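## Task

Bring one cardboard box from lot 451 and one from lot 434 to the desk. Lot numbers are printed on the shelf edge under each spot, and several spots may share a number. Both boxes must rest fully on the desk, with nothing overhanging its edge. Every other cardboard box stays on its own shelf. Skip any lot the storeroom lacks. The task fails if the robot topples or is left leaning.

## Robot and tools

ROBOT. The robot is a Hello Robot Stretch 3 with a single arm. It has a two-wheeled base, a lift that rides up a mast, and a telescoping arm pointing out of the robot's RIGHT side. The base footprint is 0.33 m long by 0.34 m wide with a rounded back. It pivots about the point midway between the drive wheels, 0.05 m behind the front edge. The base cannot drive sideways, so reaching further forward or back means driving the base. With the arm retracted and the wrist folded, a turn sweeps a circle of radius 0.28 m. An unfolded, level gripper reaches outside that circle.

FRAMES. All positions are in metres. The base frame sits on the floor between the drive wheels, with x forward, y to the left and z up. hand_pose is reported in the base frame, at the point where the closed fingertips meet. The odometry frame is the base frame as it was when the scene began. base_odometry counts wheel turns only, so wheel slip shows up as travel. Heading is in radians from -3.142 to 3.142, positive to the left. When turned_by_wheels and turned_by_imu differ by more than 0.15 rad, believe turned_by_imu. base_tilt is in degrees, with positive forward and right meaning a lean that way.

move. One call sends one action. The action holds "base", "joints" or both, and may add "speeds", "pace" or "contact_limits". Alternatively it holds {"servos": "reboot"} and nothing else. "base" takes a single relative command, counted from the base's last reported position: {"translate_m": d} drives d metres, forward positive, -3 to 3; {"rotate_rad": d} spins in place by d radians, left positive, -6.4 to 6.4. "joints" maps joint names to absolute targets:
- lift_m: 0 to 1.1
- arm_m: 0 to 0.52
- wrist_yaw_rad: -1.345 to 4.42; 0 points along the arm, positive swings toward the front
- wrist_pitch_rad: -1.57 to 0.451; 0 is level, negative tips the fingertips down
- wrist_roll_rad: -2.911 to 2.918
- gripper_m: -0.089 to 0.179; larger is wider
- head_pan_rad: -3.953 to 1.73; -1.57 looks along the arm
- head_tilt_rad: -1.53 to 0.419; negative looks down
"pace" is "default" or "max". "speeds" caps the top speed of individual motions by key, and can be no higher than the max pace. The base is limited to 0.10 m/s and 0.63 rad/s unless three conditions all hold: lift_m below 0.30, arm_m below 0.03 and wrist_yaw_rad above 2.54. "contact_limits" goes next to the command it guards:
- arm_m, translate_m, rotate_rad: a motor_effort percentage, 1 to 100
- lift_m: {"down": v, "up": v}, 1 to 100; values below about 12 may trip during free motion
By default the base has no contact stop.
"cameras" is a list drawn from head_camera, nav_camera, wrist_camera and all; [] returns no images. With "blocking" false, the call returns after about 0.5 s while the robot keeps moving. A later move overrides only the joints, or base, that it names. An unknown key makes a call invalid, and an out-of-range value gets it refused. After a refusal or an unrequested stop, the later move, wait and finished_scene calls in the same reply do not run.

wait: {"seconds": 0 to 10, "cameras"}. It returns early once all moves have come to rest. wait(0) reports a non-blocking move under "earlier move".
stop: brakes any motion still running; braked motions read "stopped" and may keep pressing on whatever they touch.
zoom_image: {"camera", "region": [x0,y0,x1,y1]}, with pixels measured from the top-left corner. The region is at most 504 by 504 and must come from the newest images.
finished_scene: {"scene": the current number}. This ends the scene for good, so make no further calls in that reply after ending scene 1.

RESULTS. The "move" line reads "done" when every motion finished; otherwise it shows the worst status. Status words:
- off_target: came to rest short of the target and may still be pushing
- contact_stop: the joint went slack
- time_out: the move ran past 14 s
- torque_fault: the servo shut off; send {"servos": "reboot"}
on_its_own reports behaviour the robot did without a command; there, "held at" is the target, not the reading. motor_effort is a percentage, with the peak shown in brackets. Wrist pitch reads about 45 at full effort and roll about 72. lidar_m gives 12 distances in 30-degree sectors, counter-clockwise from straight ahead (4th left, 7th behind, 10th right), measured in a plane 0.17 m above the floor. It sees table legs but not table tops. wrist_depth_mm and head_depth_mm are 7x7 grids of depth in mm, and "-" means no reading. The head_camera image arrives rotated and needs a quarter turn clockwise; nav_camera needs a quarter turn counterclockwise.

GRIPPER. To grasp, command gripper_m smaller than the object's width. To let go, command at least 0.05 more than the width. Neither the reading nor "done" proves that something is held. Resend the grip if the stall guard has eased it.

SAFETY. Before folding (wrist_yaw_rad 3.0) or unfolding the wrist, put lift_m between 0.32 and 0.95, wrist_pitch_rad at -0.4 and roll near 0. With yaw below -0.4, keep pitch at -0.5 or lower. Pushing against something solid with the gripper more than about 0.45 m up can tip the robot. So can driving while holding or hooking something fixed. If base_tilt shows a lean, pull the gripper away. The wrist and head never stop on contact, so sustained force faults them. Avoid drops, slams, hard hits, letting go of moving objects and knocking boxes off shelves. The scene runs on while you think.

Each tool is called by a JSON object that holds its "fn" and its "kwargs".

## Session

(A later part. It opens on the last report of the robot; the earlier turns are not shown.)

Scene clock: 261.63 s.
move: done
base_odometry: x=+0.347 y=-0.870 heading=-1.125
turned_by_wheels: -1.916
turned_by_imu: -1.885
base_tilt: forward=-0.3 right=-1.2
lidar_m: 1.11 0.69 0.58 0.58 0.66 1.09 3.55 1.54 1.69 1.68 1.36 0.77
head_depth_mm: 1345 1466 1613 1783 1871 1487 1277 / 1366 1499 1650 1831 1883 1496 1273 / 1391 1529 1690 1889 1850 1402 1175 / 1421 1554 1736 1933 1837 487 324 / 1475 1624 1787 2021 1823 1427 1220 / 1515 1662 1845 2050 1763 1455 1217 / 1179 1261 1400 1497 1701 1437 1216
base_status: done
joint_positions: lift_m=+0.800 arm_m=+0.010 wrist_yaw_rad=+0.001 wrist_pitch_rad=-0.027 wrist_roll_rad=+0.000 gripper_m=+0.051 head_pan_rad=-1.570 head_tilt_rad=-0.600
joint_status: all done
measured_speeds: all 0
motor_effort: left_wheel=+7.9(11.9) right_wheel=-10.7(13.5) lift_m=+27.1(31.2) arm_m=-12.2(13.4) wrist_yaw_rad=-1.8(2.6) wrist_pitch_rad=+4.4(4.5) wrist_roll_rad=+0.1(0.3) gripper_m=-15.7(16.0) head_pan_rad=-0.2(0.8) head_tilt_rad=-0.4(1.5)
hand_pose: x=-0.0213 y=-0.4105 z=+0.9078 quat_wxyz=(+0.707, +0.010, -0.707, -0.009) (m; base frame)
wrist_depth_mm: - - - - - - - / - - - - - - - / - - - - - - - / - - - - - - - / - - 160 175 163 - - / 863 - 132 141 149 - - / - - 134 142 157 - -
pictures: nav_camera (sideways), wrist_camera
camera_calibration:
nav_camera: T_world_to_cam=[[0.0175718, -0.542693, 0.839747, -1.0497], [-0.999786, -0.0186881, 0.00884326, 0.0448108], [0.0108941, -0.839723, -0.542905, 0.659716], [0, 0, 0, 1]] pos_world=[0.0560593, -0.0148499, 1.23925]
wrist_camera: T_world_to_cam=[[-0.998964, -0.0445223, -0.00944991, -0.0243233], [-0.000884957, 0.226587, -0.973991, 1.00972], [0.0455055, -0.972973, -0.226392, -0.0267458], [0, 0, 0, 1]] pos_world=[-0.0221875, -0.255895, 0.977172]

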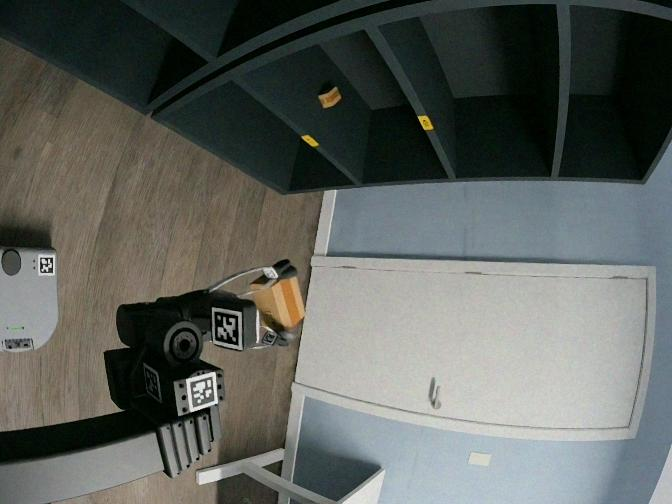

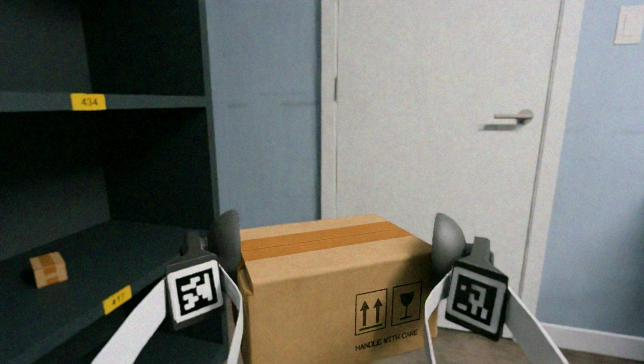

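{"fn": "move", "kwargs": {"base": {"translate_m": -1.148}, "pace": "max", "cameras": []}}

{"fn": "move", "kwargs": {"base": {"rotate_rad": -0.175}, "cameras": ["head_camera", "wrist_camera", "nav_camera"]}}

Scene clock: 285.60 s.
move: done
base_odometry: x=-0.148 y=+0.166 heading=-1.125
turned_by_wheels: +0.000
turned_by_imu: -0.001
base_tilt: forward=-0.2 right=-1.2
lidar_m: 1.80 0.99 0.83 0.83 0.94 1.56 2.46 1.43 0.84 1.02 1.63 1.81
head_depth_mm: 1152 1260 1376 1137 869 1460 1247 / 1180 1285 1402 1122 903 1484 1270 / 1202 1313 1437 1108 861 1397 1179 / 1227 1342 1454 1103 848 489 324 / 1247 1374 1532 1141 914 1424 1221 / 1276 1404 1550 1739 1745 1460 1212 / 1294 1444 1597 1813 1802 1450 1204
base_status: done
joint_positions: lift_m=+0.800 arm_m=+0.010 wrist_yaw_rad=+0.001 wrist_pitch_rad=-0.027 wrist_roll_rad=+0.000 gripper_m=+0.051 head_pan_rad=-1.570 head_tilt_rad=-0.600
joint_status: not commanded
measured_speeds: all 0
motor_effort: left_wheel=-4.8(9.7) right_wheel=-9.1(15.6) lift_m=+25.4(26.1) arm_m=+1.9(9.6) wrist_yaw_rad=-0.6(3.1) wrist_pitch_rad=+4.4(4.6) wrist_roll_rad=-0.2(0.3) gripper_m=-15.2(16.2) head_pan_rad=-1.7(2.2) head_tilt_rad=+1.3(2.1)
hand_pose: x=-0.0213 y=-0.4105 z=+0.9078 quat_wxyz=(+0.707, +0.010, -0.707, -0.009) (m; base frame)
wrist_depth_mm: - - - - - - - / - - - - - - - / - - - - - - - / - - - - - - - / - - 160 162 154 - - / - - 132 141 149 - - / - - 134 143 157 125 -
pictures: none
No camera images: "cameras" was empty.

Scene clock: 286.87 s.
move: done
base_odometry: x=-0.148 y=+0.166 heading=-1.300
turned_by_wheels: -0.175
turned_by_imu: -0.172
base_tilt: forward=-0.4 right=-1.3
lidar_m: 1.81 1.13 0.85 0.83 0.88 1.24 2.47 1.43 0.84 1.02 1.53 2.07
head_depth_mm: 1184 1298 1421 1129 906 1419 1272 / 1190 1303 1419 1118 903 1448 1265 / 1190 1302 1423 1114 861 1398 1178 / 1196 1310 1437 1100 832 487 324 / 1203 1318 1425 1091 877 1423 1224 / 1215 1324 1453 1083 908 1455 1215 / 1214 1330 1484 1637 1674 1451 1214
base_status: done
joint_positions: lift_m=+0.800 arm_m=+0.010 wrist_yaw_rad=+0.001 wrist_pitch_rad=-0.027 wrist_roll_rad=+0.000 gripper_m=+0.051 head_pan_rad=-1.570 head_tilt_rad=-0.600
joint_status: not commanded
measured_speeds: all 0
motor_effort: left_wheel=+7.8(11.4) right_wheel=-9.1(13.4) lift_m=+24.9(25.5) arm_m=+2.7(3.0) wrist_yaw_rad=-0.1(2.4) wrist_pitch_rad=+4.4(4.5) wrist_roll_rad=+0.1(0.3) gripper_m=-15.0(16.0) head_pan_rad=-2.0(2.1) head_tilt_rad=+1.6(2.3)
hand_pose: x=-0.0213 y=-0.4105 z=+0.9078 quat_wxyz=(+0.707, +0.010, -0.707, -0.009) (m; base frame)
wrist_depth_mm: - - - - - - - / - - - - - - - / - - - - - - - / - - - - - - - / - - 152 162 154 - - / - 490 132 140 149 - - / - - 134 143 157 125 -
pictures: head_camera (sideways), nav_camera (sideways), wrist_camera
camera_calibration:
head_camera: T_world_to_cam=[[-0.0467928, 0.520154, -0.85279, 1.12529], [0.997502, -0.0208901, -0.0674751, 0.0813449], [-0.0529123, -0.853817, -0.517877, 0.629851], [0, 0, 0, 1]] pos_world=[0.00484066, -0.045848, 1.29131]
nav_camera: T_world_to_cam=[[0.0175718, -0.542693, 0.839747, -1.0497], [-0.999786, -0.0186881, 0.00884326, 0.0448108], [0.0108941, -0.839723, -0.542905, 0.659716], [0, 0, 0, 1]] pos_world=[0.0560593, -0.0148499, 1.23925]
wrist_camera: T_world_to_cam=[[-0.998964, -0.0445223, -0.00944991, -0.0243233], [-0.000884957, 0.226587, -0.973991, 1.00972], [0.0455055, -0.972973, -0.226392, -0.0267458], [0, 0, 0, 1]] pos_world=[-0.0221875, -0.255895, 0.977172]

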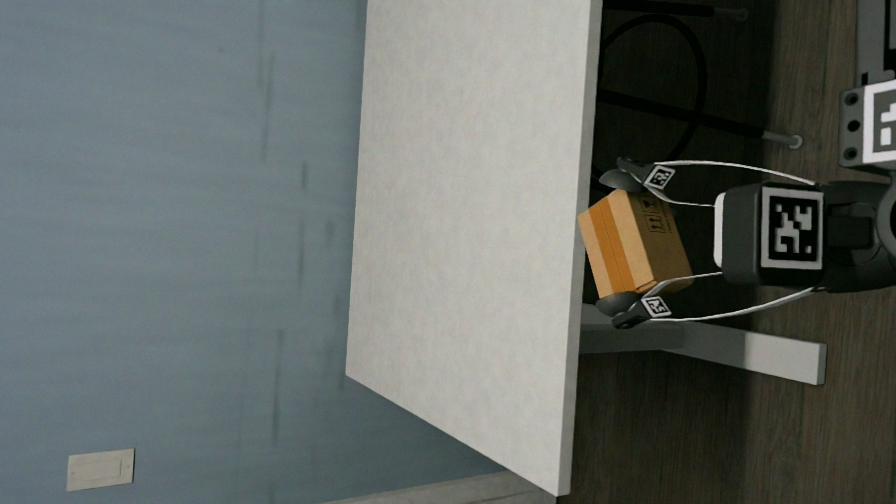

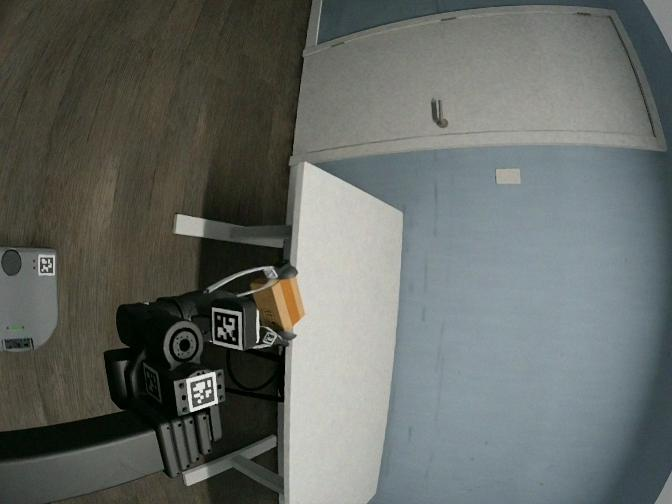

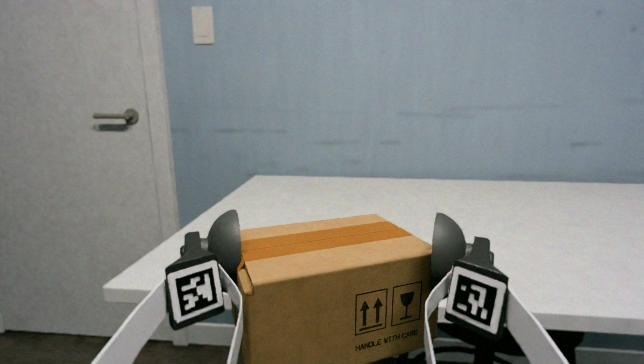

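{"fn": "move", "kwargs": {"joints": {"arm_m": 0.42}, "cameras": []}}

{"fn": "move", "kwargs": {"joints": {"lift_m": 0.70}, "cameras": ["wrist_camera"]}}

{"fn": "move", "kwargs": {"joints": {"lift_m": 0.656}, "speeds": {"lift_m": 0.03}, "contact_limits": {"lift_m": {"down": 14}}, "cameras": ["wrist_camera"]}}

Scene clock: 303.23 s.
move: done
base_odometry: x=-0.148 y=+0.166 heading=-1.300
turned_by_wheels: +0.000
turned_by_imu: +0.000
base_tilt: forward=-0.2 right=-1.1
lidar_m: 1.81 1.13 0.85 0.83 0.87 1.24 2.46 1.43 0.84 1.02 1.54 2.07
head_depth_mm: 1182 1303 1404 1134 907 341 - / 1190 1306 1415 1118 406 340 1177 / 1190 1308 1426 576 891 1481 1234 / 1199 1314 1440 664 919 1475 1226 / 1204 1321 1437 1084 911 1434 1220 / 1208 1333 1455 1075 910 1461 1211 / 1206 1338 1485 1631 1666 1452 1214
base_status: not commanded
joint_positions: lift_m=+0.800 arm_m=+0.420 wrist_yaw_rad=+0.001 wrist_pitch_rad=-0.027 wrist_roll_rad=+0.000 gripper_m=+0.051 head_pan_rad=-1.570 head_tilt_rad=-0.600
joint_status: all done
measured_speeds: all 0
motor_effort: left_wheel=+7.7(8.3) right_wheel=-9.1(10.1) lift_m=+26.0(26.1) arm_m=+11.9(15.3) wrist_yaw_rad=-1.2(2.4) wrist_pitch_rad=+4.5(4.6) wrist_roll_rad=-0.1(0.3) gripper_m=-15.2(16.0) head_pan_rad=-2.3(3.0) head_tilt_rad=+2.2(2.9)
hand_pose: x=-0.0213 y=-0.8205 z=+0.9078 quat_wxyz=(+0.707, +0.010, -0.707, -0.009) (m; base frame)
wrist_depth_mm: 757 - - - - - - / 800 - - - - - - / 825 - - - - - - / 865 - - - - - - / 866 - 153 162 154 - - / - - 132 141 149 - - / - - 132 143 155 - -
pictures: none
No camera images: "cameras" was empty.

Scene clock: 304.97 s.
move: done
base_odometry: x=-0.148 y=+0.166 heading=-1.300
turned_by_wheels: +0.000
turned_by_imu: +0.000
base_tilt: forward=-0.4 right=-1.1
lidar_m: 1.81 1.13 0.85 0.83 0.88 1.24 2.46 1.43 0.84 1.02 1.53 2.07
head_depth_mm: 1180 1295 1413 1135 908 1421 1249 / 1188 1301 1418 1118 866 440 371 / 1186 1308 1429 1111 630 1434 1238 / 1195 1319 1429 957 673 1479 1229 / 1205 1317 1425 1092 916 1434 1223 / 1211 1321 1453 1073 910 1456 1220 / 1215 1332 1486 1642 1670 1449 1210
base_status: not commanded
joint_positions: lift_m=+0.700 arm_m=+0.420 wrist_yaw_rad=+0.001 wrist_pitch_rad=-0.027 wrist_roll_rad=+0.000 gripper_m=+0.051 head_pan_rad=-1.570 head_tilt_rad=-0.600
joint_status: all done
measured_speeds: all 0
motor_effort: left_wheel=+7.8(8.2) right_wheel=-8.9(10.4) lift_m=+25.2(26.5) arm_m=+9.2(12.5) wrist_yaw_rad=-1.3(2.1) wrist_pitch_rad=+4.5(4.5) wrist_roll_rad=+0.2(0.2) gripper_m=-15.6(15.9) head_pan_rad=-2.1(3.1) head_tilt_rad=+2.4(3.0)
hand_pose: x=-0.0213 y=-0.8205 z=+0.8078 quat_wxyz=(+0.707, +0.010, -0.707, -0.009) (m; base frame)
wrist_depth_mm: 759 - - - - - - / 803 - - - - - - / 828 - - - - - - / 852 - - - - - - / - - 152 163 154 - - / - - 132 141 149 - - / - - 133 143 155 - -
pictures: wrist_camera
camera_calibration:
wrist_camera: T_world_to_cam=[[-0.998964, -0.0445223, -0.00944991, -0.0435224], [-0.000884957, 0.226587, -0.973991, 1.00522], [0.0455055, -0.972973, -0.226392, -0.448304], [0, 0, 0, 1]] pos_world=[-0.0221875, -0.665895, 0.877172]

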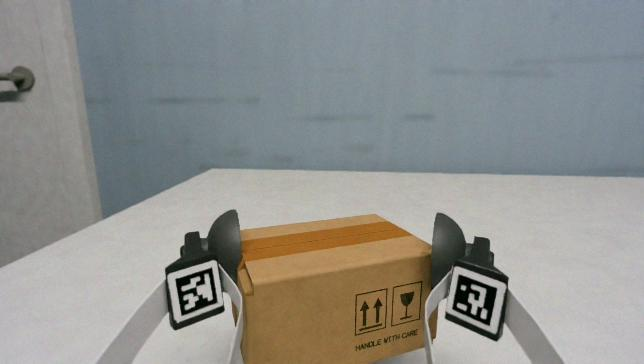

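Scene clock: 306.87 s.
move: done
base_odometry: x=-0.148 y=+0.166 heading=-1.300
turned_by_wheels: +0.000
turned_by_imu: +0.000
base_tilt: forward=-0.4 right=-1.2
lidar_m: 1.81 1.13 0.85 0.83 0.87 1.24 2.46 1.43 0.84 1.02 1.53 2.07
head_depth_mm: 1178 1295 1418 1129 906 1417 1246 / 1188 1306 1421 1124 898 1193 405 / 1196 1305 1432 1111 653 1396 1201 / 1194 1315 1437 1096 689 1467 1231 / 1199 1318 1429 1086 915 1421 1218 / 1210 1318 1452 1077 911 1457 1208 / 1216 1333 1481 1648 1670 1445 1207
base_status: not commanded
joint_positions: lift_m=+0.656 arm_m=+0.420 wrist_yaw_rad=+0.001 wrist_pitch_rad=-0.011 wrist_roll_rad=+0.000 gripper_m=+0.051 head_pan_rad=-1.570 head_tilt_rad=-0.600
joint_status: all done
measured_speeds: all 0
motor_effort: left_wheel=+7.5(8.4) right_wheel=-9.9(10.0) lift_m=+22.2(26.6) arm_m=+5.0(8.9) wrist_yaw_rad=-1.9(2.2) wrist_pitch_rad=+1.6(4.5) wrist_roll_rad=+0.0(0.5) gripper_m=-15.1(15.9) head_pan_rad=-2.8(3.0) head_tilt_rad=+3.0(3.3)
contact_limits: lift_m down 14 (down: maximum 72; up: maximum 65)
hand_pose: x=-0.0213 y=-0.8209 z=+0.7678 quat_wxyz=(+0.707, +0.004, -0.707, -0.004) (m; base frame)
wrist_depth_mm: 767 - - - - - - / 792 - - - - - - / 822 - - - - - - / 848 - - - - - - / - - 153 161 159 - - / - - 132 140 149 - - / - - 132 143 155 - -
pictures: wrist_camera
camera_calibration:
wrist_camera: T_world_to_cam=[[-0.998964, -0.044661, -0.0087608, -0.0445635], [-0.000883655, 0.21149, -0.97738, 0.956552], [0.0455036, -0.976359, -0.211311, -0.472152], [0, 0, 0, 1]] pos_world=[-0.0221875, -0.665282, 0.834754]

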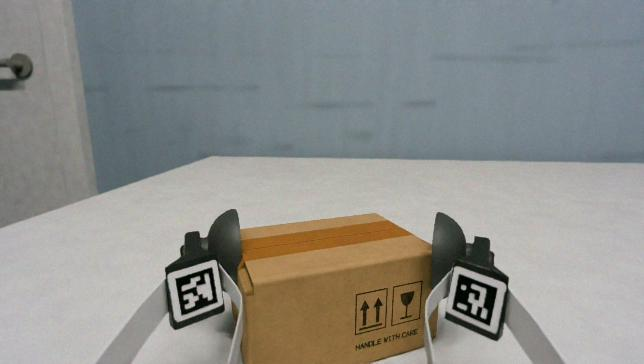

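{"fn": "move", "kwargs": {"joints": {"gripper_m": 0.179}, "cameras": []}}

{"fn": "move", "kwargs": {"joints": {"lift_m": 0.70}, "cameras": ["wrist_camera"]}}

{"fn": "move", "kwargs": {"joints": {"arm_m": 0.0}, "cameras": ["head_camera"]}}

{"fn": "move", "kwargs": {"joints": {"wrist_pitch_rad": -0.45, "gripper_m": 0.04, "head_pan_rad": 0.6, "head_tilt_rad": -0.3}, "cameras": ["nav_camera", "head_camera"]}}

{"fn": "move", "kwargs": {"joints": {"wrist_yaw_rad": 3.0}, "cameras": []}}

Scene clock: 322.60 s.
move: done
base_odometry: x=-0.148 y=+0.166 heading=-1.300
turned_by_wheels: +0.000
turned_by_imu: +0.000
base_tilt: forward=-0.3 right=-1.1
lidar_m: 1.81 1.13 0.85 0.83 0.87 1.24 2.46 1.43 0.84 1.02 1.53 2.07
head_depth_mm: 1178 1292 1422 1131 908 1422 1243 / 1185 1305 1413 1119 899 1195 405 / 1192 1313 1428 1115 651 1397 1211 / 1204 1308 1441 1098 690 1464 1235 / 1201 1322 1431 1092 913 1426 1220 / 1209 1327 1452 1076 910 1450 1214 / 1214 1336 1485 1640 1669 1451 1212
base_status: not commanded
joint_positions: lift_m=+0.656 arm_m=+0.420 wrist_yaw_rad=+0.001 wrist_pitch_rad=-0.015 wrist_roll_rad=+0.000 gripper_m=+0.179 head_pan_rad=-1.570 head_tilt_rad=-0.600
joint_status: all done
measured_speeds: all 0
motor_effort: left_wheel=+8.0(8.0) right_wheel=-9.6(10.0) lift_m=+31.4(31.4) arm_m=-4.6(5.4) wrist_yaw_rad=-1.6(2.3) wrist_pitch_rad=+2.3(2.3) wrist_roll_rad=+0.1(0.3) gripper_m=+0.1(84.1) head_pan_rad=-2.7(3.6) head_tilt_rad=+2.6(3.5)
contact_limits: lift_m down 14 (down: maximum 72; up: maximum 65)
hand_pose: x=-0.0213 y=-0.8208 z=+0.7668 quat_wxyz=(+0.707, +0.006, -0.707, -0.005) (m; base frame)
wrist_depth_mm: 770 - - - - - - / 798 - - - - - - / 827 - - - - - - / 841 - - - - - - / - 142 - 171 158 - - / - 126 131 140 152 - - / - - 133 142 157 - 105
pictures: none
No camera images: "cameras" was empty.

Scene clock: 323.83 s.
move: done
base_odometry: x=-0.148 y=+0.166 heading=-1.300
turned_by_wheels: +0.000
turned_by_imu: +0.000
base_tilt: forward=-0.3 right=-1.1
lidar_m: 1.81 1.13 0.85 0.83 0.87 1.24 2.46 1.43 0.84 1.02 1.53 2.07
head_depth_mm: 1181 1296 1409 1131 907 1426 1246 / 1184 1309 1425 1118 865 439 371 / 1194 1312 1426 1107 629 1444 1236 / 1197 1314 1441 1099 675 1464 1225 / 1203 1324 1429 1093 913 1424 1218 / 1209 1321 1458 1073 909 1458 1214 / 1210 1338 1486 1630 1682 1442 1212
base_status: not commanded
joint_positions: lift_m=+0.700 arm_m=+0.420 wrist_yaw_rad=+0.001 wrist_pitch_rad=-0.015 wrist_roll_rad=+0.000 gripper_m=+0.179 head_pan_rad=-1.570 head_tilt_rad=-0.600
joint_status: all done
measured_speeds: all 0
motor_effort: left_wheel=+7.4(8.0) right_wheel=-8.4(9.5) lift_m=+31.4(33.4) arm_m=-7.1(7.9) wrist_yaw_rad=+0.1(2.3) wrist_pitch_rad=+2.3(2.5) wrist_roll_rad=+0.2(0.3) gripper_m=+0.1(1.0) head_pan_rad=-3.8(3.8) head_tilt_rad=+3.2(3.8)
hand_pose: x=-0.0213 y=-0.8208 z=+0.8107 quat_wxyz=(+0.707, +0.006, -0.707, -0.006) (m; base frame)
wrist_depth_mm: 765 - - - - - - / 797 - - - - - - / 821 - - - - - - / 845 - - - - - - / - 143 - - - - - / - 126 - 197 - - - / - - 158 162 165 - 105
pictures: wrist_camera
camera_calibration:
wrist_camera: T_world_to_cam=[[-0.998964, -0.0446238, -0.0089525, -0.0439975], [-0.000884094, 0.215691, -0.976461, 1.0012], [0.0455044, -0.975442, -0.215507, -0.45884], [0, 0, 0, 1]] pos_world=[-0.0221875, -0.665486, 0.878359]

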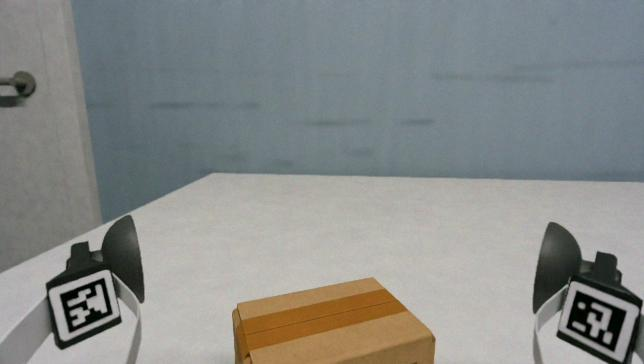

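Scene clock: 328.10 s.
move: done
base_odometry: x=-0.148 y=+0.166 heading=-1.300
turned_by_wheels: +0.000
turned_by_imu: +0.000
base_tilt: forward=-0.3 right=-1.2
lidar_m: 1.81 1.13 0.85 0.83 0.87 1.24 2.47 1.43 0.84 1.02 1.52 2.07
head_depth_mm: 1181 1295 1411 1130 907 1419 1244 / 1190 1302 1416 1121 904 1411 1243 / 1186 1307 1428 1114 926 1480 1236 / 1199 1320 1433 1106 924 1477 382 / 1201 1308 1425 1091 913 1437 1219 / 1209 1324 1458 1072 911 1446 1213 / 1213 1334 1488 1629 1681 1437 1210
base_status: not commanded
joint_positions: lift_m=+0.700 arm_m=+0.001 wrist_yaw_rad=+0.001 wrist_pitch_rad=-0.016 wrist_roll_rad=+0.000 gripper_m=+0.179 head_pan_rad=-1.570 head_tilt_rad=-0.600
joint_status: all done
measured_speeds: all 0
motor_effort: left_wheel=+7.2(7.9) right_wheel=-8.4(10.0) lift_m=+26.0(31.3) arm_m=-12.1(14.7) wrist_yaw_rad=-0.5(2.2) wrist_pitch_rad=+2.4(2.5) wrist_roll_rad=+0.0(0.3) gripper_m=+1.0(1.1) head_pan_rad=-3.3(3.7) head_tilt_rad=+3.1(4.2)
hand_pose: x=-0.0213 y=-0.4014 z=+0.8106 quat_wxyz=(+0.707, +0.006, -0.707, -0.006) (m; base frame)
wrist_depth_mm: - - - - - - - / - - - - - - - / - - - - - - - / - - - 570 - - - / - 147 - - - - - / 119 - - - - - - / - - - - - - 105
pictures: head_camera (sideways)
camera_calibration:
head_camera: T_world_to_cam=[[-0.0466983, 0.519971, -0.852906, 1.12543], [0.997496, -0.0211268, -0.0674948, 0.0813598], [-0.0531145, -0.853922, -0.517683, 0.629594], [0, 0, 0, 1]] pos_world=[0.00484037, -0.045849, 1.29131]

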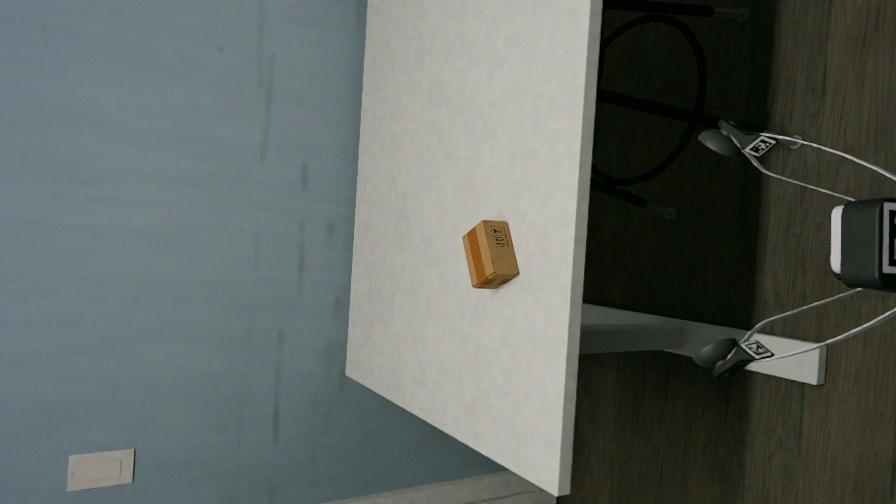

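Scene clock: 330.60 s.
move: done
base_odometry: x=-0.148 y=+0.166 heading=-1.300
turned_by_wheels: +0.000
turned_by_imu: +0.000
base_tilt: forward=-0.2 right=-1.2
lidar_m: 1.81 1.13 0.85 0.83 0.88 1.24 2.46 1.43 0.84 1.02 1.53 2.07
head_depth_mm: 1942 1989 2090 2179 2210 1930 1567 / 1743 1717 1846 1959 2052 2014 1562 / 1378 1458 1559 1667 1797 1863 1548 / 1186 1245 1316 1391 1486 1597 1541 / 1043 1093 1149 1201 1273 1342 1405 / 930 972 1006 1054 1105 1171 1229 / 842 873 905 944 989 1030 1076
base_status: not commanded
joint_positions: lift_m=+0.700 arm_m=+0.001 wrist_yaw_rad=+0.001 wrist_pitch_rad=-0.462 wrist_roll_rad=+0.000 gripper_m=+0.040 head_pan_rad=+0.608 head_tilt_rad=-0.297
joint_status: all done
measured_speeds: translate_m=+0.000 rotate_rad=+0.000 lift_m=+0.000 arm_m=+0.000 wrist_yaw_rad=+0.000 wrist_pitch_rad=+0.000 wrist_roll_rad=+0.000 head_pan_rad=-0.024 head_tilt_rad=+0.000
motor_effort: left_wheel=+7.8(8.3) right_wheel=-9.5(9.7) lift_m=+23.6(26.5) arm_m=-8.1(12.6) wrist_yaw_rad=-0.2(2.4) wrist_pitch_rad=+1.7(2.7) wrist_roll_rad=-0.2(0.3) gripper_m=+0.0(83.1) head_pan_rad=-3.4(7.1) head_tilt_rad=-3.1(6.2)
hand_pose: x=-0.0214 y=-0.3642 z=+0.7030 quat_wxyz=(+0.689, +0.162, -0.688, -0.162) (m; base frame)
wrist_depth_mm: - - - - - - - / - - - - - - - / - - - - - - - / - - - - - - - / - - - - - - - / 988 982 125 936 129 965 938 / 855 903 815 854 819 835 845
pictures: head_camera (sideways), nav_camera (sideways)
camera_calibration:
head_camera: T_world_to_cam=[[-0.172392, -0.176414, -0.969102, 1.27785], [-0.536334, 0.842019, -0.0578724, 0.0782188], [0.826212, 0.509786, -0.239774, 0.262558], [0, 0, 0, 1]] pos_world=[0.045314, 0.0257206, 1.30585]
nav_camera: T_world_to_cam=[[0.209843, 0.166892, 0.963386, -1.21214], [0.583062, -0.812312, 0.0137191, 0.0287416], [0.78486, 0.558835, -0.267766, 0.296903], [0, 0, 0, 1]] pos_world=[0.00457289, 0.0597232, 1.24686]

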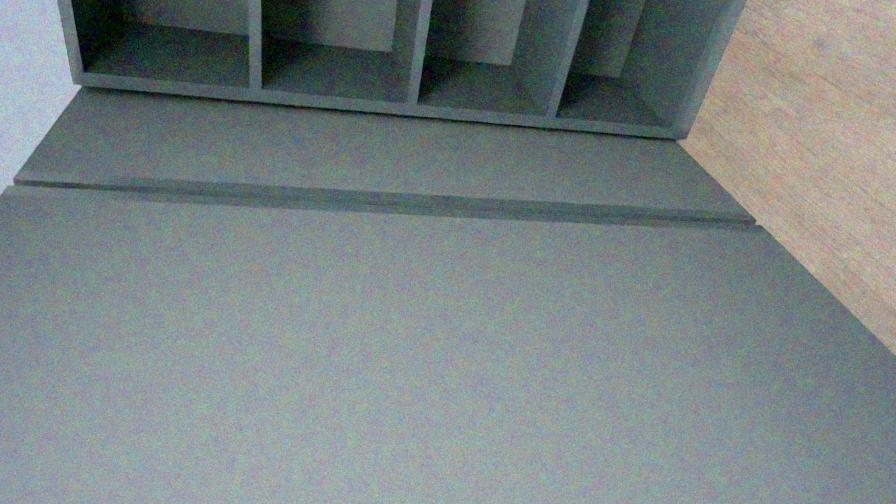

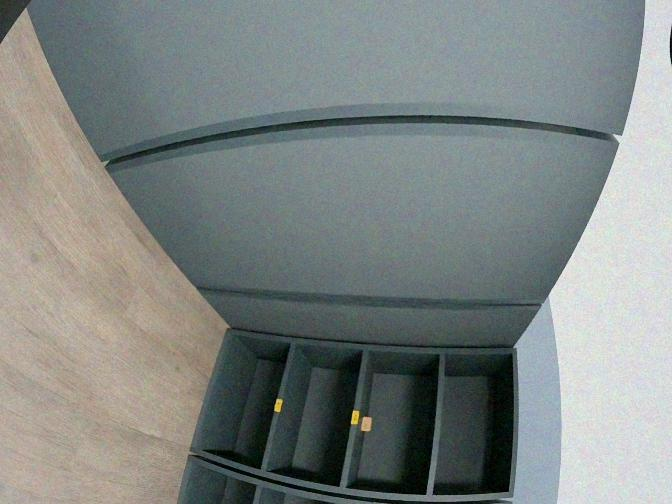

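Scene clock: 333.10 s.
move: done
base_odometry: x=-0.148 y=+0.166 heading=-1.300
turned_by_wheels: +0.000
turned_by_imu: +0.000
base_tilt: forward=-0.3 right=-1.1
lidar_m: 1.81 1.12 0.85 0.83 0.87 1.24 2.46 1.42 0.84 1.02 1.53 2.07
head_depth_mm: 1939 2005 2109 2187 2203 1959 1559 / 2072 1732 1833 1957 2086 2013 1548 / 1403 1474 1587 1695 1834 1889 1546 / 1193 1262 1338 1413 1505 1619 1532 / 1046 1100 1160 1214 1287 1359 1432 / 935 979 1021 1069 1116 1173 1238 / 847 877 914 952 995 1035 1087
base_status: not commanded
joint_positions: lift_m=+0.700 arm_m=+0.001 wrist_yaw_rad=+2.997 wrist_pitch_rad=-0.462 wrist_roll_rad=+0.000 gripper_m=+0.040 head_pan_rad=+0.600 head_tilt_rad=-0.300
joint_status: all done
measured_speeds: all 0
motor_effort: left_wheel=+7.9(7.9) right_wheel=-9.3(9.9) lift_m=+23.2(23.9) arm_m=-4.2(8.1) wrist_yaw_rad=+2.0(5.3) wrist_pitch_rad=+1.6(1.9) wrist_roll_rad=+0.0(0.3) gripper_m=+0.3(1.0) head_pan_rad=-3.4(3.8) head_tilt_rad=-3.3(4.1)
hand_pose: x=+0.0103 y=+0.0709 z=+0.7030 quat_wxyz=(+0.212, +0.698, +0.112, +0.675) (m; base frame)
wrist_depth_mm: - 139 - - - - - / - 149 159 - - - - / - 165 191 - - - - / - 194 221 - - - - / - - 211 - - - - / 990 971 127 931 129 930 963 / 855 873 285 844 817 840 835
pictures: none
No camera images: "cameras" was empty.

{"fn": "move", "kwargs": {"joints": {"lift_m": 0.26}, "pace": "max", "cameras": []}}

{"fn": "move", "kwargs": {"base": {"translate_m": -1.85}, "pace": "max", "cameras": []}}

{"fn": "move", "kwargs": {"base": {"rotate_rad": 1.57}, "joints": {"head_pan_rad": -0.5, "head_tilt_rad": -0.3}, "pace": "max", "cameras": ["nav_camera", "head_camera"]}}

Scene clock: 357.27 s.
move: done
base_odometry: x=-0.148 y=+0.166 heading=-1.300
turned_by_wheels: +0.000
turned_by_imu: +0.000
base_tilt: forward=-0.2 right=-1.3
lidar_m: 1.81 1.13 0.85 0.83 0.87 1.24 2.46 1.43 0.84 1.02 1.53 2.07
head_depth_mm: 1943 1992 2100 2184 2200 1947 1556 / 2063 1730 1828 1959 2073 2020 1557 / 1399 1474 1579 1703 1828 1878 1544 / 1194 1263 1336 1420 1511 1622 1539 / 1050 1096 1158 1214 1285 1366 1421 / 938 979 1025 1068 1117 1182 1248 / 849 877 913 954 993 1036 1092
base_status: not commanded
joint_positions: lift_m=+0.260 arm_m=+0.001 wrist_yaw_rad=+2.997 wrist_pitch_rad=-0.464 wrist_roll_rad=+0.000 gripper_m=+0.040 head_pan_rad=+0.600 head_tilt_rad=-0.300
joint_status: all done
measured_speeds: all 0
motor_effort: left_wheel=+7.6(8.1) right_wheel=-9.5(10.0) lift_m=+25.6(27.1) arm_m=+7.3(7.3) wrist_yaw_rad=+2.7(3.7) wrist_pitch_rad=+2.0(2.2) wrist_roll_rad=-0.2(0.3) gripper_m=+0.4(1.0) head_pan_rad=-3.2(3.9) head_tilt_rad=-2.6(4.1)
hand_pose: x=+0.0102 y=+0.0706 z=+0.2625 quat_wxyz=(+0.212, +0.698, +0.113, +0.675) (m; base frame)
wrist_depth_mm: - 139 - - - - - / - 150 174 - 899 915 914 / 804 166 716 772 765 763 750 / 641 195 221 626 625 620 605 / 546 516 212 533 505 520 515 / 466 274 127 262 129 448 446 / 241 245 228 236 380 395 391
pictures: none
No camera images: "cameras" was empty.

Scene clock: 364.87 s.
move: done
base_odometry: x=-0.643 y=+1.948 heading=-1.300
turned_by_wheels: +0.000
turned_by_imu: -0.002
base_tilt: forward=-0.3 right=-1.2
lidar_m: 3.03 1.25 1.00 2.11 0.86 0.65 0.63 0.67 0.95 1.37 1.20 1.73
head_depth_mm: 3004 2522 2761 3121 2962 2049 1553 / 2684 1988 2141 2355 2507 2047 1553 / 1609 1640 1751 1887 2051 2021 1540 / 1330 1394 1485 1575 1692 1774 1536 / 1169 1219 1282 1353 1423 1518 1493 / 1043 1080 1128 1186 1239 1311 1374 / 939 975 1013 1051 1095 1150 1212
base_status: done
joint_positions: lift_m=+0.260 arm_m=+0.001 wrist_yaw_rad=+2.997 wrist_pitch_rad=-0.464 wrist_roll_rad=+0.000 gripper_m=+0.040 head_pan_rad=+0.600 head_tilt_rad=-0.300
joint_status: not commanded
measured_speeds: all 0
motor_effort: left_wheel=+0.5(14.5) right_wheel=-10.1(14.7) lift_m=+27.6(31.0) arm_m=+12.1(13.1) wrist_yaw_rad=+2.1(3.3) wrist_pitch_rad=+2.1(2.2) wrist_roll_rad=-0.1(0.4) gripper_m=+0.3(0.9) head_pan_rad=-1.9(3.5) head_tilt_rad=-2.1(3.9)
hand_pose: x=+0.0101 y=+0.0706 z=+0.2625 quat_wxyz=(+0.212, +0.698, +0.113, +0.675) (m; base frame)
wrist_depth_mm: - 139 - - - - - / - 150 961 - - 968 974 / 780 166 712 776 761 748 745 / 643 594 220 626 623 617 605 / 542 520 213 528 503 522 512 / 467 273 127 262 130 448 445 / 240 247 227 237 379 396 393
pictures: none
No camera images: "cameras" was empty.

Scene clock: 367.00 s.
move: done
base_odometry: x=-0.643 y=+1.948 heading=+0.270
turned_by_wheels: +1.570
turned_by_imu: +1.539
base_tilt: forward=-0.3 right=-1.1
lidar_m: 2.23 0.88 0.65 0.63 0.66 0.92 1.37 1.20 1.73 3.24 1.27 1.00
head_depth_mm: 1049 1115 1193 1272 1369 1467 1518 / 991 1045 1111 1176 1257 1355 1439 / 928 978 1036 1099 1167 1248 1334 / 878 924 969 1025 1089 1157 1230 / 871 912 956 1003 1059 1114 1192 / 1139 1214 1282 1372 2424 1807 1476 / 2000 2087 2193 2267 2386 1961 1521
base_status: done
joint_positions: lift_m=+0.260 arm_m=+0.001 wrist_yaw_rad=+2.997 wrist_pitch_rad=-0.464 wrist_roll_rad=+0.000 gripper_m=+0.040 head_pan_rad=-0.505 head_tilt_rad=-0.300
joint_status: all done
measured_speeds: all 0
motor_effort: left_wheel=-7.1(15.4) right_wheel=+8.1(14.6) lift_m=+28.8(30.7) arm_m=+1.6(12.7) wrist_yaw_rad=+1.0(2.8) wrist_pitch_rad=+2.1(2.2) wrist_roll_rad=+0.2(0.3) gripper_m=+0.5(0.8) head_pan_rad=+3.0(5.8) head_tilt_rad=-1.9(6.1)
hand_pose: x=+0.0101 y=+0.0706 z=+0.2625 quat_wxyz=(+0.212, +0.698, +0.113, +0.675) (m; base frame)
wrist_depth_mm: 598 139 614 626 630 633 - / - 150 171 - - - - / - 165 192 728 733 731 717 / 648 593 220 625 621 613 614 / 540 524 211 530 508 517 517 / 462 272 127 263 129 448 445 / 240 246 228 236 378 393 393
pictures: head_camera (sideways), nav_camera (sideways)
camera_calibration:
head_camera: T_world_to_cam=[[-0.23675, 0.0781267, -0.968424, 1.27738], [0.5187, 0.852987, -0.0579926, 0.0719093], [0.821523, -0.516052, -0.242469, 0.26614], [0, 0, 0, 1]] pos_world=[0.0464797, -0.0237928, 1.30574]
nav_camera: T_world_to_cam=[[0.244829, -0.116017, 0.9626, -1.21128], [-0.471555, -0.881731, 0.0136654, 0.0352689], [0.847169, -0.457264, -0.270582, 0.300271], [0, 0, 0, 1]] pos_world=[0.0588079, 0.0278713, 1.24675]

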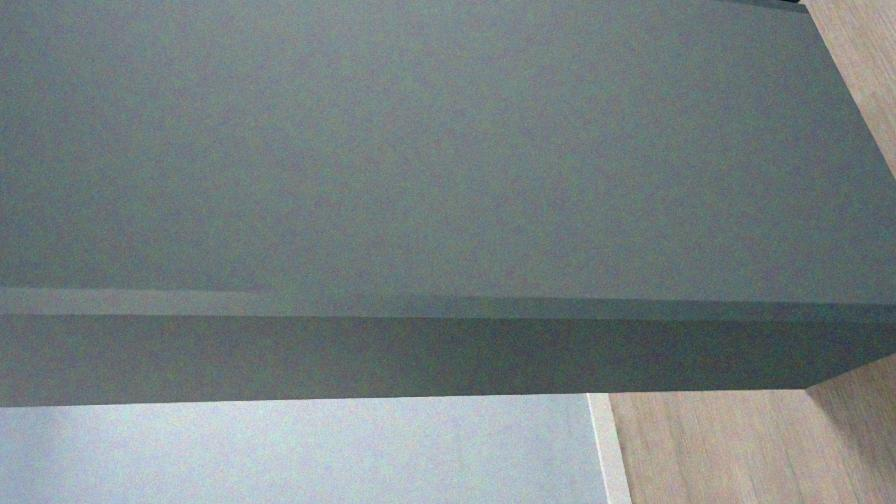

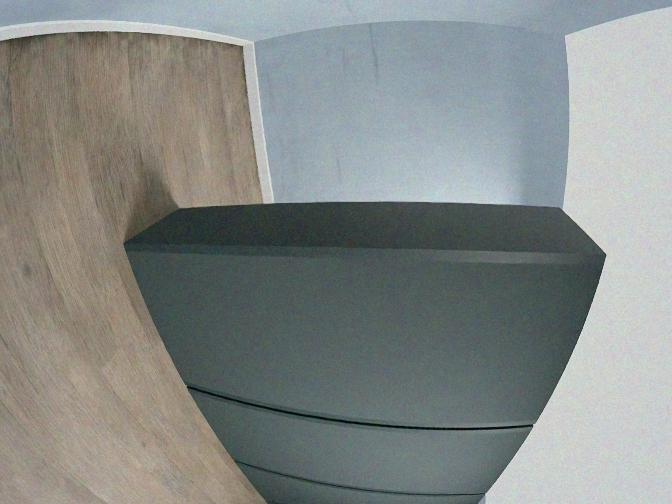

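{"fn": "move", "kwargs": {"base": {"translate_m": 1.8}, "joints": {"head_pan_rad": -2.0, "head_tilt_rad": -0.35}, "pace": "max", "cameras": ["nav_camera", "head_camera"]}}

Scene clock: 386.30 s.
move: done
base_odometry: x=+1.092 y=+2.428 heading=+0.270
turned_by_wheels: +0.000
turned_by_imu: +0.001
base_tilt: forward=-0.4 right=-1.4
lidar_m: 0.59 0.62 0.60 0.59 0.61 0.85 2.57 0.60 0.60 2.11 0.82 0.61
head_depth_mm: 1074 636 551 565 598 642 709 / 1273 972 1356 1038 744 1089 806 / 1267 1285 1432 1031 1485 1125 970 / 1210 1256 1364 1319 1484 1229 1379 / 1185 1259 1327 1418 1504 1609 1468 / 1940 2030 2142 2275 2394 1881 1458 / 3398 3567 3676 3861 2565 1853 1451
base_status: done
joint_positions: lift_m=+0.260 arm_m=+0.001 wrist_yaw_rad=+2.997 wrist_pitch_rad=-0.464 wrist_roll_rad=+0.000 gripper_m=+0.040 head_pan_rad=-2.000 head_tilt_rad=-0.350
joint_status: all done
measured_speeds: all 0
motor_effort: left_wheel=+0.0(13.5) right_wheel=+7.9(13.5) lift_m=+29.5(31.6) arm_m=-9.8(13.4) wrist_yaw_rad=+1.1(3.0) wrist_pitch_rad=+2.1(2.2) wrist_roll_rad=+0.1(0.4) gripper_m=+0.4(1.1) head_pan_rad=+2.9(6.7) head_tilt_rad=-3.4(6.8)
hand_pose: x=+0.0101 y=+0.0706 z=+0.2625 quat_wxyz=(+0.212, +0.698, +0.113, +0.675) (m; base frame)
wrist_depth_mm: 554 139 566 590 603 609 615 / 605 150 605 629 637 - 667 / - 165 177 - 708 718 692 / 639 590 220 626 617 621 613 / 531 523 213 527 509 519 516 / 462 275 127 262 129 448 443 / 240 247 227 236 379 396 394
pictures: head_camera (sideways), nav_camera (sideways)
camera_calibration:
head_camera: T_world_to_cam=[[0.0798987, 0.285883, -0.954928, 1.25782], [0.891354, -0.449327, -0.0599382, 0.0722504], [-0.44621, -0.84639, -0.290723, 0.336695], [0, 0, 0, 1]] pos_world=[-0.0146624, -0.0421502, 1.30335]
nav_camera: T_world_to_cam=[[-0.116902, -0.296534, 0.947841, -1.18988], [-0.915449, 0.402226, 0.0129303, 0.0389188], [-0.38508, -0.866188, -0.318482, 0.370052], [0, 0, 0, 1]] pos_world=[0.0390294, -0.0479576, 1.24516]

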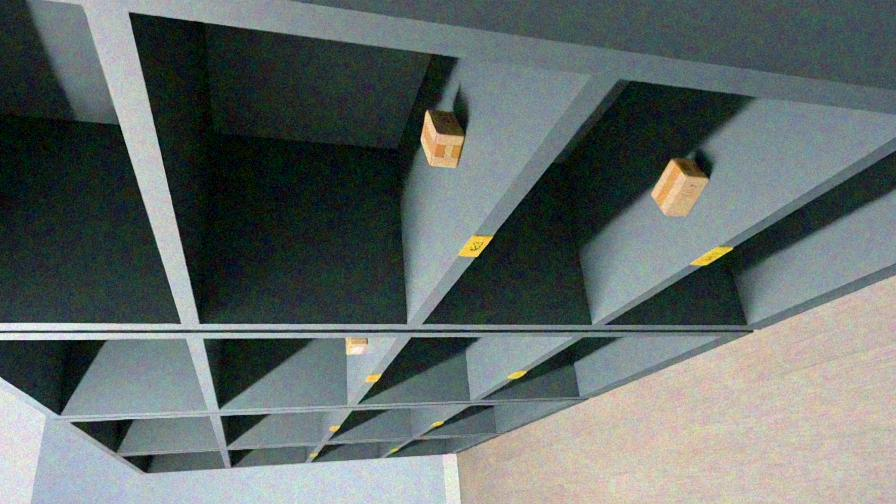

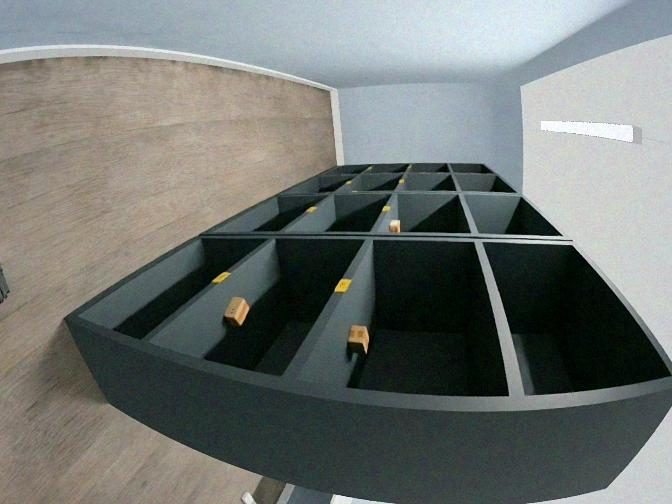

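Four units, three boxes. Read labels.

{"fn": "zoom_image", "kwargs": {"camera": "head_camera", "region": [450, 225, 500, 265]}}

{"fn": "zoom_image", "kwargs": {"camera": "head_camera", "region": [685, 240, 740, 272]}}

{"fn": "zoom_image", "kwargs": {"camera": "head_camera", "region": [340, 330, 400, 390]}}

{"fn": "zoom_image", "kwargs": {"camera": "head_camera", "region": [500, 362, 535, 388]}}

{"fn": "move", "kwargs": {"base": {"rotate_rad": -1.57}, "joints": {"head_pan_rad": -1.0, "head_tilt_rad": -0.35, "lift_m": 0.5}, "cameras": ["nav_camera", "head_camera"]}}

Scaled by 10.080 from the camera's 896x504 image, which has a finer 1280x720 frame.

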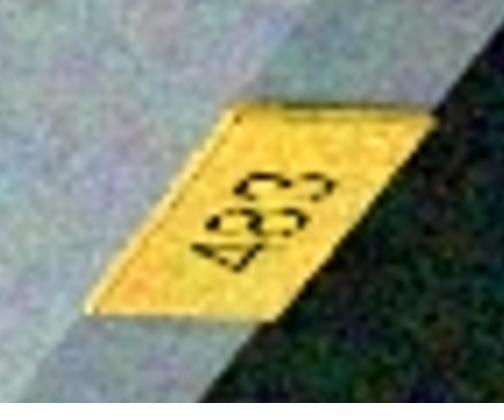

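Scaled by 9.164 from the camera's 896x504 image, which has a finer 1280x720 frame.

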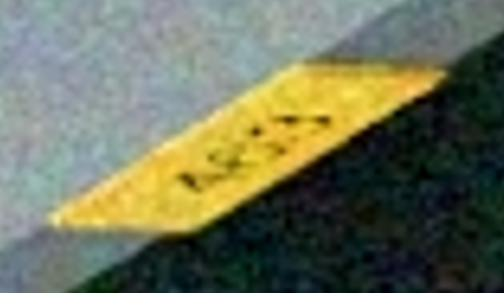

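Scaled by 8.400 from the camera's 896x504 image, which has a finer 1280x720 frame.

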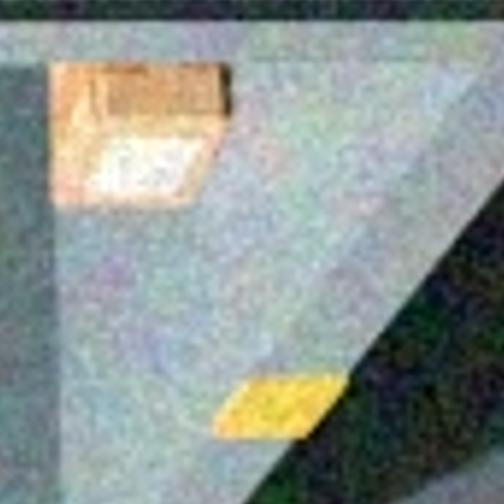

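Scaled by 14.400 from the camera's 896x504 image, which has a finer 1280x720 frame.

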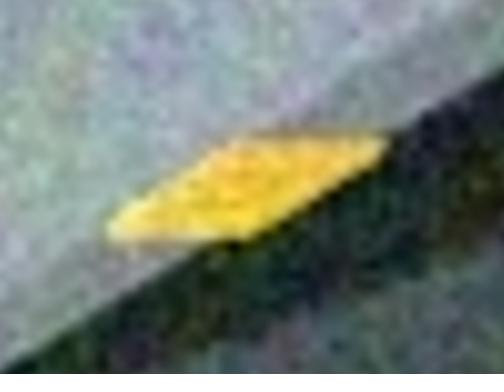

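Scene clock: 398.50 s.
move: done
base_odometry: x=+1.092 y=+2.428 heading=-1.300
turned_by_wheels: -1.570
turned_by_imu: -1.545
base_tilt: forward=-0.2 right=-1.1
lidar_m: 2.00 0.81 0.61 0.60 0.63 0.60 0.59 0.61 0.87 2.72 0.60 0.61
head_depth_mm: 2726 2848 2939 3036 2694 1914 1494 / 2867 3018 3142 3270 2664 1899 1477 / 720 779 841 924 2275 1746 1433 / 618 658 704 757 816 890 974 / 539 569 602 642 685 734 794 / 484 512 542 580 618 667 725 / 545 1170 1276 969 755 1067 884
base_status: done
joint_positions: lift_m=+0.500 arm_m=+0.001 wrist_yaw_rad=+2.997 wrist_pitch_rad=-0.464 wrist_roll_rad=+0.000 gripper_m=+0.040 head_pan_rad=-0.999 head_tilt_rad=-0.350
joint_status: all done
measured_speeds: all 0
motor_effort: left_wheel=+8.2(11.3) right_wheel=-9.7(13.2) lift_m=+24.1(34.6) arm_m=-12.9(13.9) wrist_yaw_rad=+1.9(3.1) wrist_pitch_rad=+2.1(2.2) wrist_roll_rad=+0.0(0.3) gripper_m=+0.7(1.0) head_pan_rad=-2.7(6.1) head_tilt_rad=-1.7(5.7)
hand_pose: x=+0.0101 y=+0.0706 z=+0.5025 quat_wxyz=(+0.212, +0.698, +0.113, +0.675) (m; base frame)
wrist_depth_mm: - 139 - - - - - / - 150 160 - - - - / - 165 174 - - - - / 756 185 192 - - - - / 778 819 209 797 795 826 837 / 721 754 126 719 129 723 718 / 655 672 286 647 629 643 636
pictures: head_camera (sideways), nav_camera (sideways)
camera_calibration:
head_camera: T_world_to_cam=[[-0.197466, 0.221593, -0.954936, 1.25952], [0.859474, 0.507654, -0.0599246, 0.0724172], [0.471499, -0.832576, -0.290698, 0.331092], [0, 0, 0, 1]] pos_world=[0.0303617, -0.0402041, 1.30335]
nav_camera: T_world_to_cam=[[0.186454, -0.258503, 0.947846, -1.19172], [-0.832815, -0.553402, 0.0128987, 0.0384774], [0.521205, -0.791785, -0.318469, 0.36455], [0, 0, 0, 1]] pos_world=[0.06424, 0.00187642, 1.24516]

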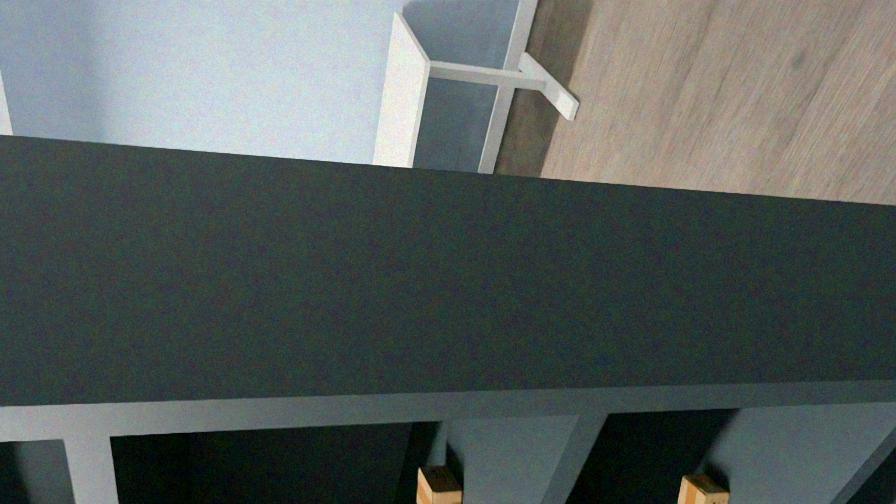

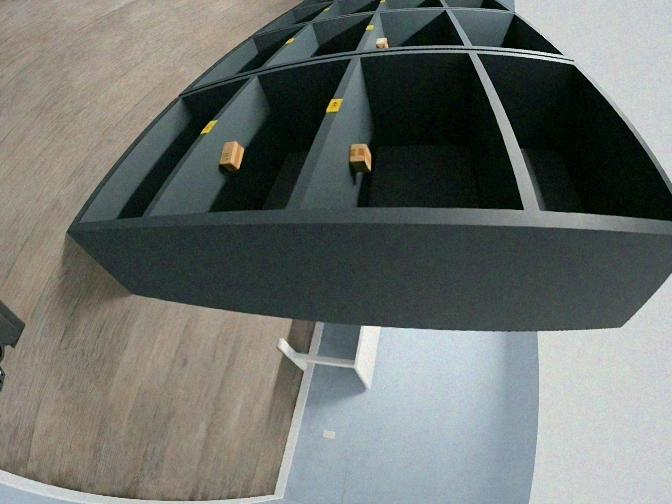

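{"fn": "move", "kwargs": {"base": {"translate_m": 0.6}, "joints": {"head_pan_rad": -1.35, "head_tilt_rad": -0.45}, "pace": "max", "cameras": ["nav_camera", "head_camera"]}}

Scene clock: 414.27 s.
move: done
base_odometry: x=+1.252 y=+1.850 heading=-1.300
turned_by_wheels: +0.000
turned_by_imu: +0.000
base_tilt: forward=-0.4 right=-1.2
lidar_m: 1.91 0.78 0.59 0.57 0.60 0.85 1.18 1.24 0.45 0.58 0.93 0.83
head_depth_mm: 574 747 796 829 552 643 701 / 587 764 817 823 549 939 808 / 602 785 845 814 545 967 804 / 616 809 865 806 540 996 801 / 632 830 897 747 560 993 790 / 650 851 923 736 558 987 784 / 673 877 953 777 580 980 792
base_status: done
joint_positions: lift_m=+0.500 arm_m=+0.001 wrist_yaw_rad=+2.997 wrist_pitch_rad=-0.464 wrist_roll_rad=+0.000 gripper_m=+0.040 head_pan_rad=-1.350 head_tilt_rad=-0.450
joint_status: all done
measured_speeds: all 0
motor_effort: left_wheel=+2.3(13.9) right_wheel=+6.1(10.6) lift_m=+30.1(31.5) arm_m=-11.8(12.9) wrist_yaw_rad=+2.2(3.2) wrist_pitch_rad=+2.1(2.2) wrist_roll_rad=+0.1(0.4) gripper_m=+0.8(0.9) head_pan_rad=+3.8(4.3) head_tilt_rad=-3.8(6.6)
hand_pose: x=+0.0101 y=+0.0706 z=+0.5025 quat_wxyz=(+0.212, +0.698, +0.113, +0.675) (m; base frame)
wrist_depth_mm: - 139 541 - - - - / - 150 159 - - - - / - 166 173 - - - - / - 185 191 - - - - / - 810 210 793 156 805 833 / 747 740 126 712 129 725 717 / 653 670 284 644 623 638 632
pictures: head_camera (sideways), nav_camera (sideways)
camera_calibration:
head_camera: T_world_to_cam=[[-0.129906, 0.367315, -0.92098, 1.21473], [0.980198, 0.187583, -0.0634446, 0.0762651], [0.149456, -0.910984, -0.38441, 0.454978], [0, 0, 0, 1]] pos_world=[0.0150469, -0.0460188, 1.29848]
nav_camera: T_world_to_cam=[[0.106669, -0.397332, 0.911454, -1.14373], [-0.971976, -0.234803, 0.0113941, 0.0412811], [0.209485, -0.887127, -0.411244, 0.487131], [0, 0, 0, 1]] pos_world=[0.0600785, -0.0126007, 1.24232]

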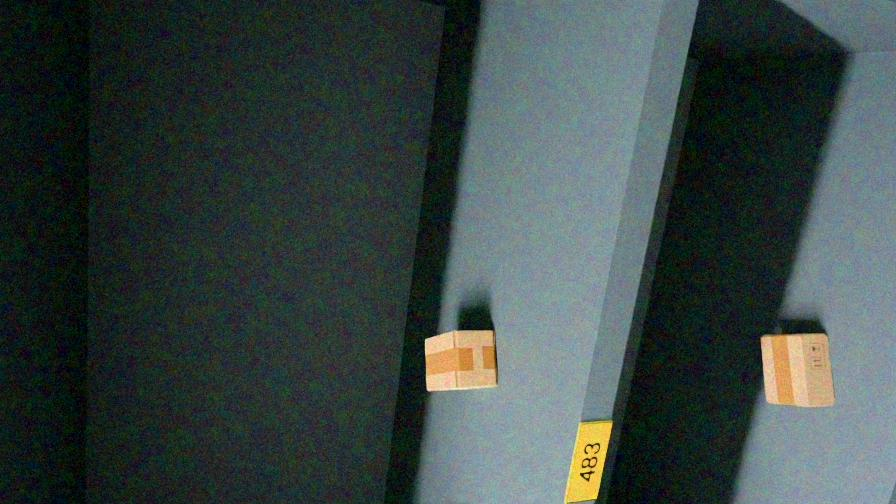

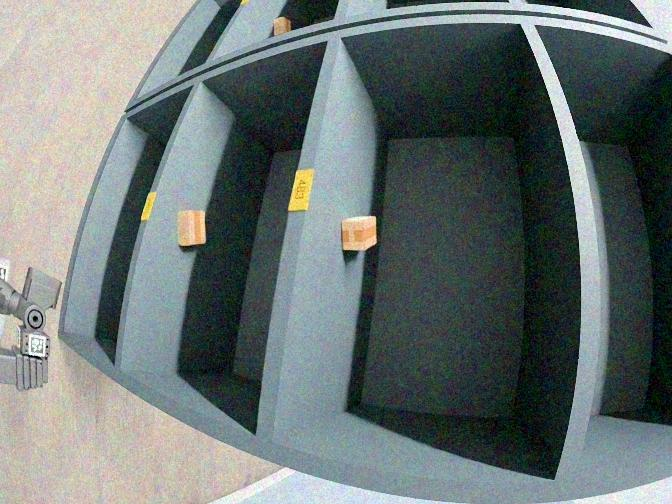

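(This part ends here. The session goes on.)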